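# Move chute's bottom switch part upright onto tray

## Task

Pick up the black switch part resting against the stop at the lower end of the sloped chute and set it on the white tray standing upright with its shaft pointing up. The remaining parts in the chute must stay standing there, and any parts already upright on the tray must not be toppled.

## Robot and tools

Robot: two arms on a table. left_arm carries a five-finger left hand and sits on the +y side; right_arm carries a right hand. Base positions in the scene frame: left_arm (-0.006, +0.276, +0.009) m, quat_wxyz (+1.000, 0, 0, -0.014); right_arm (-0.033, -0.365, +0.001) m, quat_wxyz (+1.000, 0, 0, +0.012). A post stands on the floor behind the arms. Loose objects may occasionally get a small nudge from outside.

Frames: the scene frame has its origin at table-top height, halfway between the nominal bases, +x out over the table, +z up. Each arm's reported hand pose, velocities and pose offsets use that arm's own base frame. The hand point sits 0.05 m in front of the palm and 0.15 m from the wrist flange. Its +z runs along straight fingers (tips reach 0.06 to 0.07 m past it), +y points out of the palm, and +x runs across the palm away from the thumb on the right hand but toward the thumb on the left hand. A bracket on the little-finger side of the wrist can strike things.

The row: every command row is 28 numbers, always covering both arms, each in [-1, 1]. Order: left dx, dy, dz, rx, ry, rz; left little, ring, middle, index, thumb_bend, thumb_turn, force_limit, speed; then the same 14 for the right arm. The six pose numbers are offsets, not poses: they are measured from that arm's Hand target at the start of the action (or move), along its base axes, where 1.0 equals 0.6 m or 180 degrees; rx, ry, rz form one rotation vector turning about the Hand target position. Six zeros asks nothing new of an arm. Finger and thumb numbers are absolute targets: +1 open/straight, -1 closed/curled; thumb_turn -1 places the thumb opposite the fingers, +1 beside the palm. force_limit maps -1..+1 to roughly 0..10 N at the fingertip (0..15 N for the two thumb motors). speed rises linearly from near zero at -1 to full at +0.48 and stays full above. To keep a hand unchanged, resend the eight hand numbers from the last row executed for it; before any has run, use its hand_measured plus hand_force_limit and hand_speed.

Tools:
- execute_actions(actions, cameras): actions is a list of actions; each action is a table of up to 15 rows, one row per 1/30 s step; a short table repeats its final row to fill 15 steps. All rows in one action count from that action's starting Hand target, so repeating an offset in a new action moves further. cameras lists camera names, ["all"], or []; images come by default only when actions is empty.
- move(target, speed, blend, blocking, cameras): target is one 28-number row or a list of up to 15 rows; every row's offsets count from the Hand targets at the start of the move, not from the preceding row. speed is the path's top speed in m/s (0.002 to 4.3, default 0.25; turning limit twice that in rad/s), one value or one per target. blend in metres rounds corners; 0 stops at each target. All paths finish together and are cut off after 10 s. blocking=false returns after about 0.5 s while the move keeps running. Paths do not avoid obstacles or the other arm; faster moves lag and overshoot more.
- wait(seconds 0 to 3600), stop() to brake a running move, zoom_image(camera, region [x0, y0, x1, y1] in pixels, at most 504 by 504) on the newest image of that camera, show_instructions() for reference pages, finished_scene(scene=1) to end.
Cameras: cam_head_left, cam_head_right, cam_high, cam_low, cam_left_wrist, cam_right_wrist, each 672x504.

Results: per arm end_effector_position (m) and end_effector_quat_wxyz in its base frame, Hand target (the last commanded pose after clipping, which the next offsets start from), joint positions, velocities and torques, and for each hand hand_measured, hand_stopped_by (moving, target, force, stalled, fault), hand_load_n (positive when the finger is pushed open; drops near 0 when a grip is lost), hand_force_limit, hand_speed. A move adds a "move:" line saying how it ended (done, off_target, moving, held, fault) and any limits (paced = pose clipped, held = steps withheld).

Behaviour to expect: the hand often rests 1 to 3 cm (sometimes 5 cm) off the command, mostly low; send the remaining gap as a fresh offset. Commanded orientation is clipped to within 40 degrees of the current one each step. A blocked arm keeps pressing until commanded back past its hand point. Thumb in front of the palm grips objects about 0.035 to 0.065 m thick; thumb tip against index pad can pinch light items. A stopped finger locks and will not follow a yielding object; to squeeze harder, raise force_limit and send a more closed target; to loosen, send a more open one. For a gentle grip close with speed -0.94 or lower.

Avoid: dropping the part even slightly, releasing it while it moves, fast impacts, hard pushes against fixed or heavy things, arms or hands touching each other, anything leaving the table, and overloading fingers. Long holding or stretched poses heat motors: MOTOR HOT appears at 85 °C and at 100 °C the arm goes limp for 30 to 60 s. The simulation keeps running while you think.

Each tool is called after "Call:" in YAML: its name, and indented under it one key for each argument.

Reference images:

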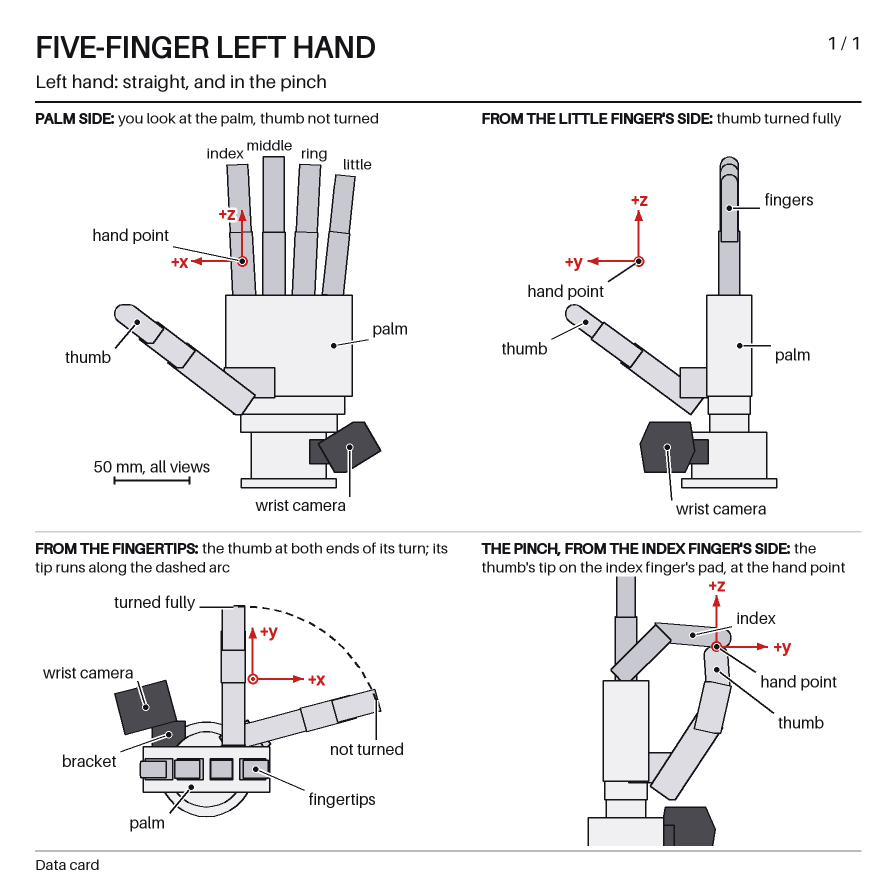

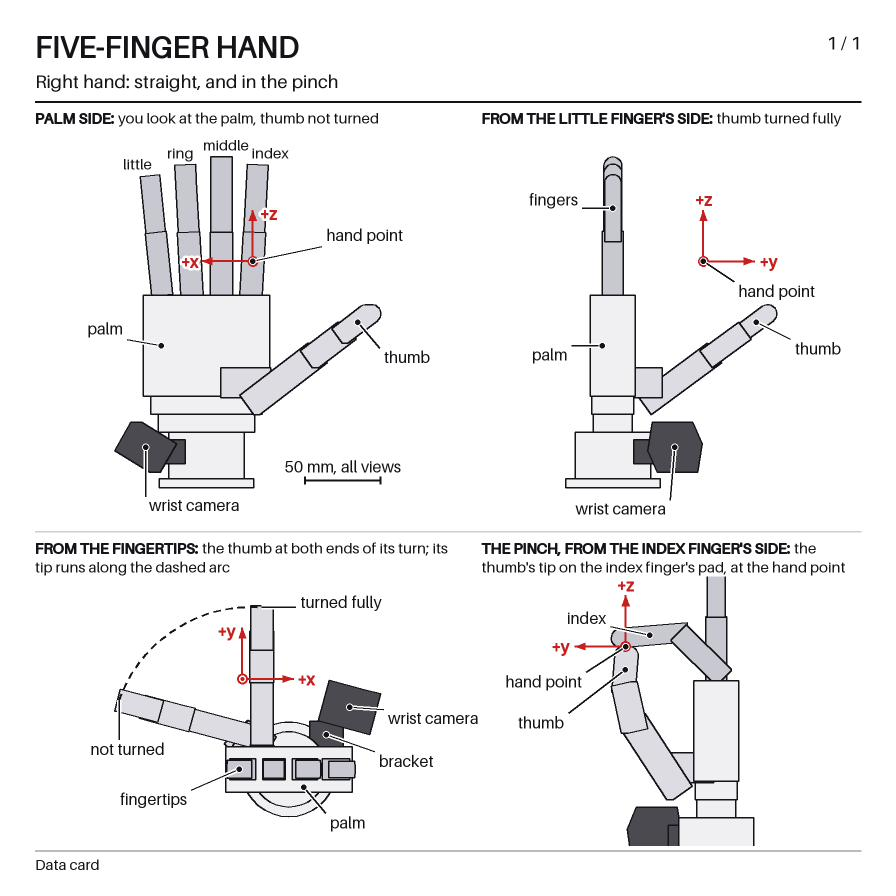

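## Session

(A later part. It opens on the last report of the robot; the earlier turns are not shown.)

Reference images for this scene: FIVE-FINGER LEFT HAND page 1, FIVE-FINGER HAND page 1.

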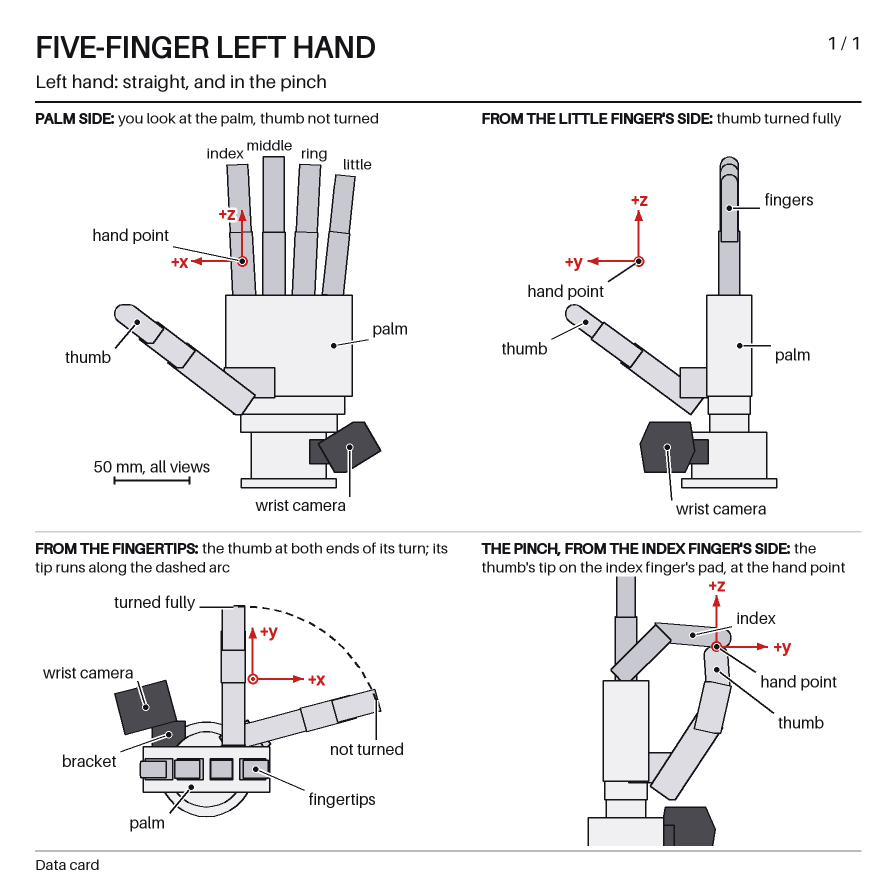

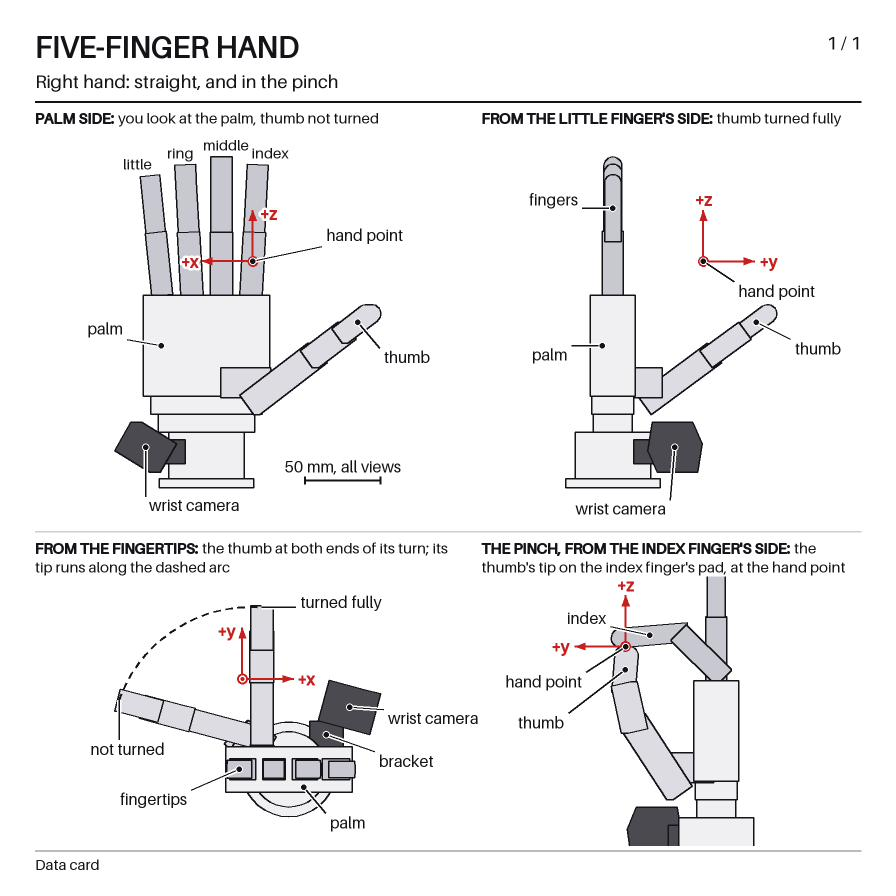

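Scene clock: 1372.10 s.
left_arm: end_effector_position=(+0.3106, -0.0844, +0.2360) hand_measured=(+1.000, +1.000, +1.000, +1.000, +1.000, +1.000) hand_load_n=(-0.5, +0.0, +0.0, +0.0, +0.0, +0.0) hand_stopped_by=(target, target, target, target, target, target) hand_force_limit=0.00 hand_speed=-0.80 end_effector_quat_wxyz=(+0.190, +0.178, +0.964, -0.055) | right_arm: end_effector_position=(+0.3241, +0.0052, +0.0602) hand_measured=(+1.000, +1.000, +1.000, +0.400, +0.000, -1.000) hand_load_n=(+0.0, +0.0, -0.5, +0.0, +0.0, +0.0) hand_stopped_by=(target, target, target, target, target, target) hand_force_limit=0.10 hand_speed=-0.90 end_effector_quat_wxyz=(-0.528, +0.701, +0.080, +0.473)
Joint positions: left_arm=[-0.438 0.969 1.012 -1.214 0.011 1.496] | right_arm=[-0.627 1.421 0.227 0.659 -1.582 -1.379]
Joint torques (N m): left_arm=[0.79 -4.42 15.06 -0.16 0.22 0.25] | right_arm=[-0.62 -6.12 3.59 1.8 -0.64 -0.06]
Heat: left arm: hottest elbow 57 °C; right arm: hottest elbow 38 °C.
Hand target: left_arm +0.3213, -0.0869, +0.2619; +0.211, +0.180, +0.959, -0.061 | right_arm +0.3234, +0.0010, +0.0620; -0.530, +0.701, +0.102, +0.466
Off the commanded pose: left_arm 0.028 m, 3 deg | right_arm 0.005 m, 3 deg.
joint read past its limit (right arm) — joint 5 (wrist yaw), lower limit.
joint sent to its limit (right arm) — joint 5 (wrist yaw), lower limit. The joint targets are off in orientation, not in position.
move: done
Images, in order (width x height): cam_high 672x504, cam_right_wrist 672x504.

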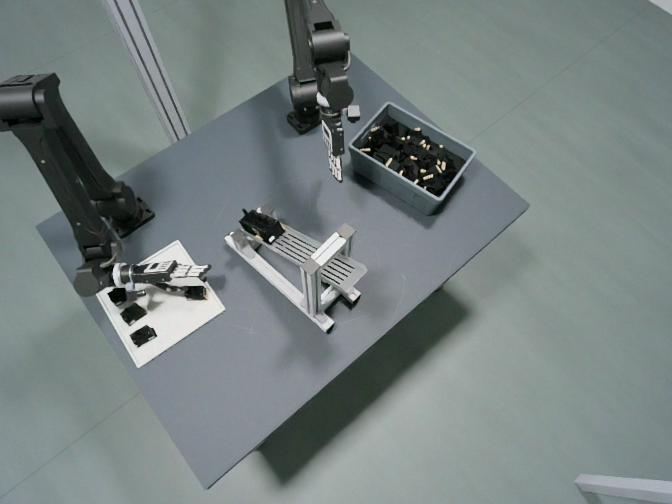

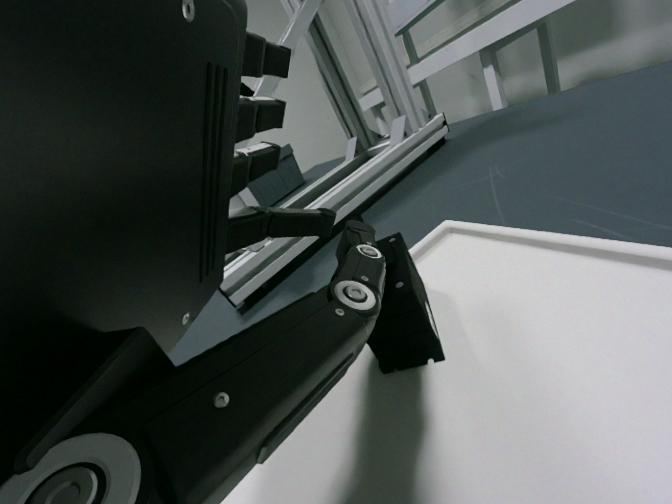

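Call:
move:
  target:
    - [0,0,0,0,0,0,1,1,1,1,1,1,0,-0.8, 0,0,0.12,0,0,0,1,1,1,0.4,0.0,-1,0.1,-0.9]
  speed: 0.04
  cameras: ["all"]

Scene clock: 1385.50 s.
left_arm: end_effector_position=(+0.3106, -0.0844, +0.2360) hand_measured=(+1.000, +1.000, +1.000, +1.000, +1.000, +1.000) hand_load_n=(+0.0, +0.0, +0.0, +0.0, +0.0, +0.5) hand_stopped_by=(target, target, target, target, target, target) hand_force_limit=0.00 hand_speed=-0.80 end_effector_quat_wxyz=(+0.190, +0.178, +0.964, -0.055) | right_arm: end_effector_position=(+0.3168, +0.0103, +0.1247) hand_measured=(+1.000, +1.000, +1.000, +0.400, +0.000, -1.000) hand_load_n=(+0.0, +0.0, +0.0, +0.0, +0.5, +0.0) hand_stopped_by=(target, target, target, target, target, target) hand_force_limit=0.10 hand_speed=-0.90 end_effector_quat_wxyz=(-0.528, +0.702, +0.080, +0.472)
Joint positions: left_arm=[-0.438 0.969 1.012 -1.214 0.011 1.496] | right_arm=[-0.627 1.105 0.227 0.631 -1.582 -1.089]
Joint torques (N m): left_arm=[0.5 -4.31 15.09 -0.14 0.21 0.25] | right_arm=[-0.67 -3.55 7.87 1.31 -0.37 0.03]
Heat: left arm: hottest elbow 57 °C; right arm: hottest elbow 38 °C.
Hand target: left_arm +0.3213, -0.0869, +0.2619; +0.211, +0.180, +0.959, -0.061 | right_arm +0.3234, +0.0010, +0.1340; -0.530, +0.701, +0.102, +0.466
Off the commanded pose: left_arm 0.028 m, 3 deg | right_arm 0.015 m, 3 deg.
joint read past its limit (right arm) — joint 5 (wrist yaw), lower limit.
joint sent to its limit (right arm) — joint 5 (wrist yaw), lower limit. The joint targets are off in orientation, not in position.
move: off_target (right_arm)

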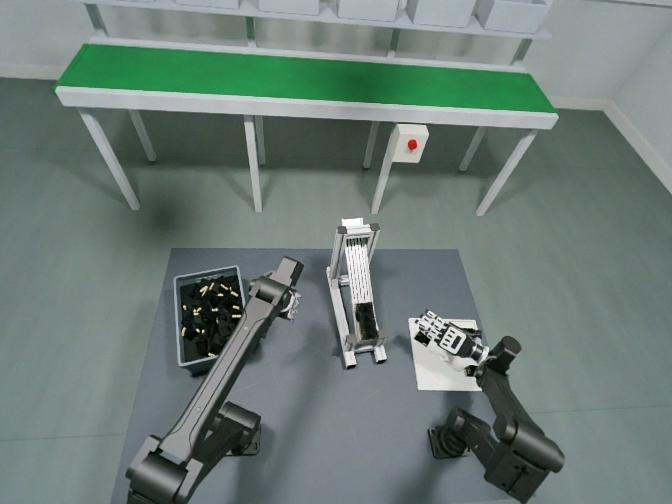

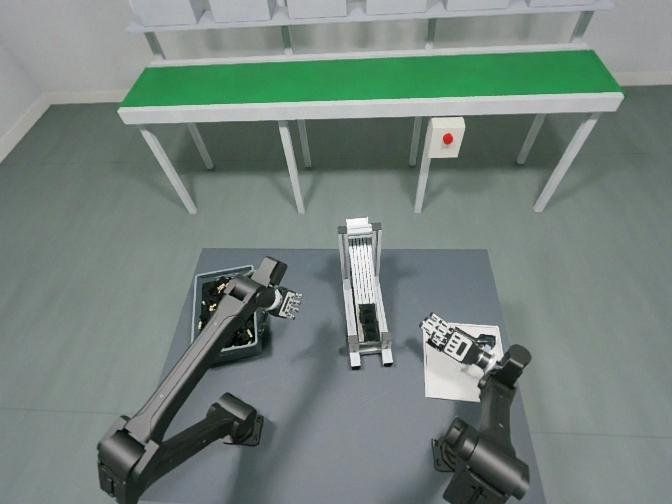

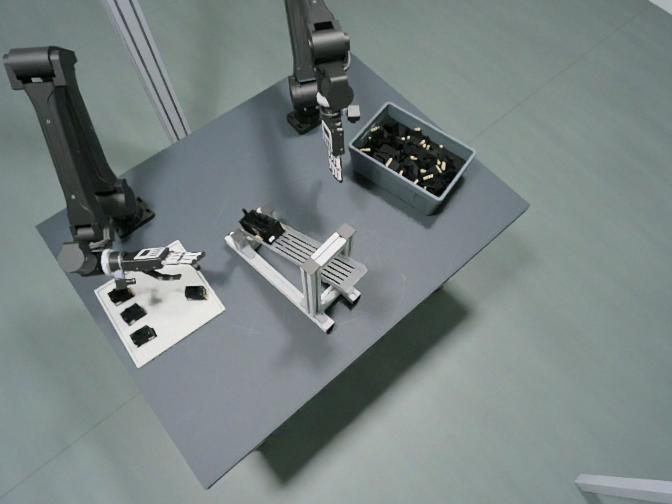

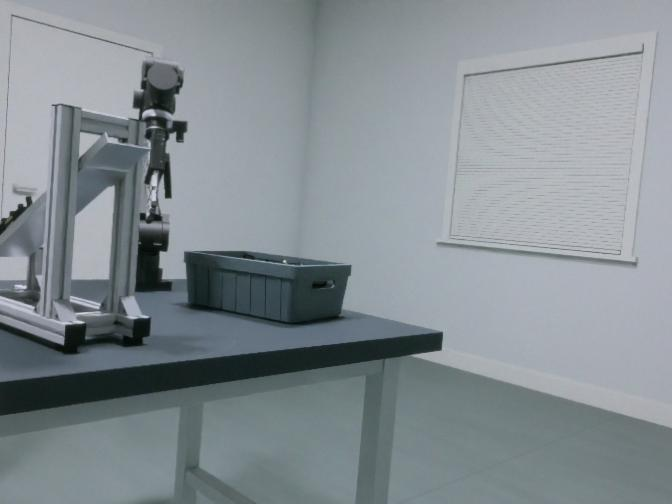

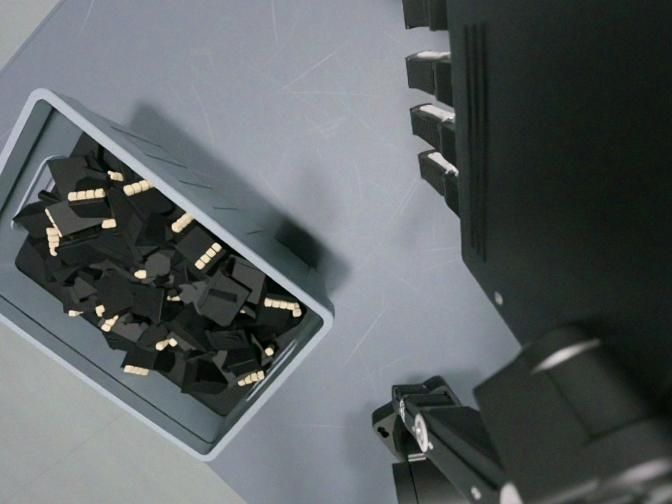

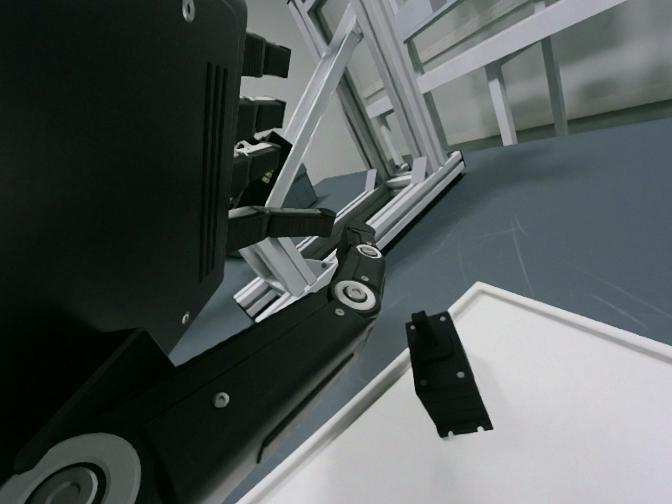

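Call:
zoom_image:
  camera: "cam_high"
  region: [80, 190, 300, 355]

Call:
move:
  target:
    - [0,0,0,0,0,0,1,1,1,1,1,1,0,-0.8, 0,0,0.15,0,0,0,1,1,1,0.4,0.0,-1,0.1,-0.9]
  speed: 0.1
  cameras: ["cam_high", "cam_right_wrist"]

Scaled by 2.291 from the camera's image (finer frame: 960x720).

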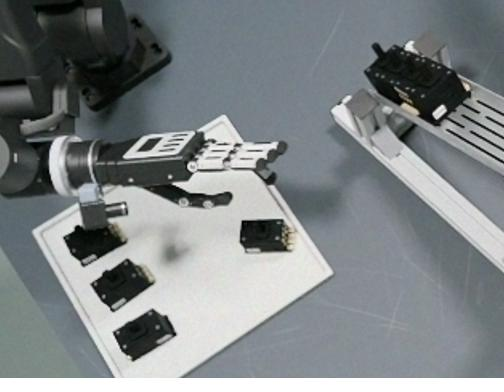

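Scene clock: 1395.17 s.
left_arm: end_effector_position=(+0.3106, -0.0844, +0.2360) hand_measured=(+1.000, +1.000, +1.000, +1.000, +1.000, +1.000) hand_load_n=(+0.0, +0.0, +0.0, +0.0, -0.5, +0.0) hand_stopped_by=(target, target, target, target, target, target) hand_force_limit=0.00 hand_speed=-0.80 end_effector_quat_wxyz=(+0.190, +0.178, +0.964, -0.055) | right_arm: end_effector_position=(+0.3167, +0.0102, +0.2074) hand_measured=(+1.000, +1.000, +1.000, +0.400, +0.000, -1.000) hand_load_n=(+0.0, +0.0, +0.0, +0.0, +0.0, +0.0) hand_stopped_by=(target, target, target, target, target, target) hand_force_limit=0.10 hand_speed=-0.90 end_effector_quat_wxyz=(-0.529, +0.703, +0.077, +0.469)
Joint positions: left_arm=[-0.438 0.969 1.012 -1.214 0.011 1.496] | right_arm=[-0.627 0.851 0.331 0.526 -1.582 -0.829]
Joint torques (N m): left_arm=[0.67 -4.31 15.09 -0.18 0.21 0.25] | right_arm=[-0.79 -2.14 10.74 1.2 -0.08 0.02]
Heat: left arm: hottest elbow 57 °C; right arm: hottest elbow 39 °C.
Hand target: left_arm +0.3213, -0.0869, +0.2619; +0.211, +0.180, +0.959, -0.061 | right_arm +0.3234, +0.0010, +0.2240; -0.530, +0.701, +0.102, +0.466
Off the commanded pose: left_arm 0.028 m, 3 deg | right_arm 0.020 m, 3 deg.
joint read past its limit (right arm) — joint 5 (wrist yaw), lower limit.
joint sent to its limit (right arm) — joint 5 (wrist yaw), lower limit. The joint targets are off in orientation, not in position.
move: off_target (right_arm)

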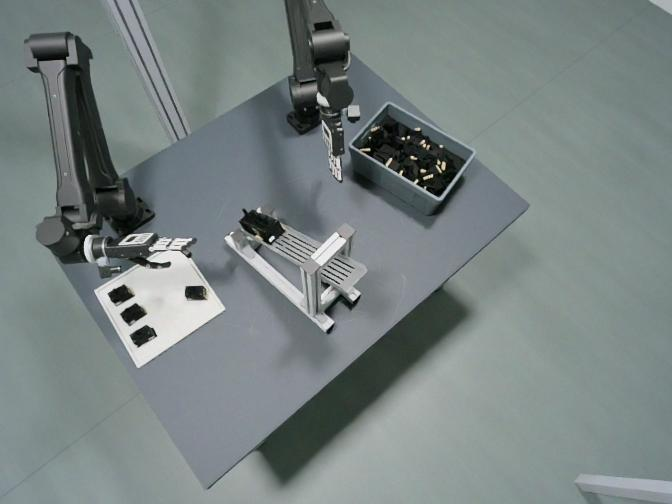

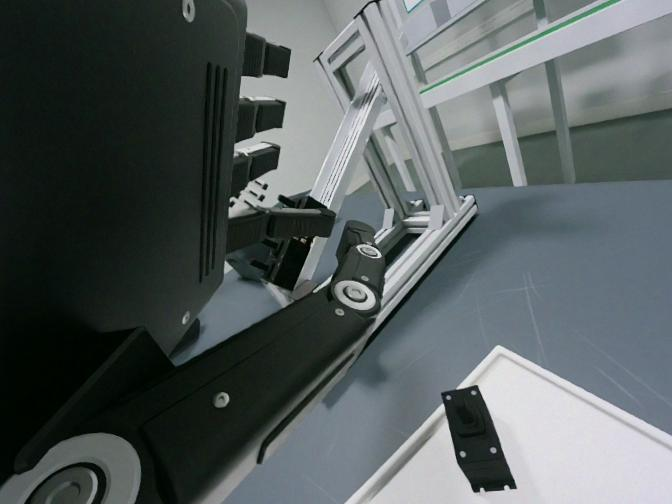

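Call:
finished_scene:

The scene is finished: the task was done.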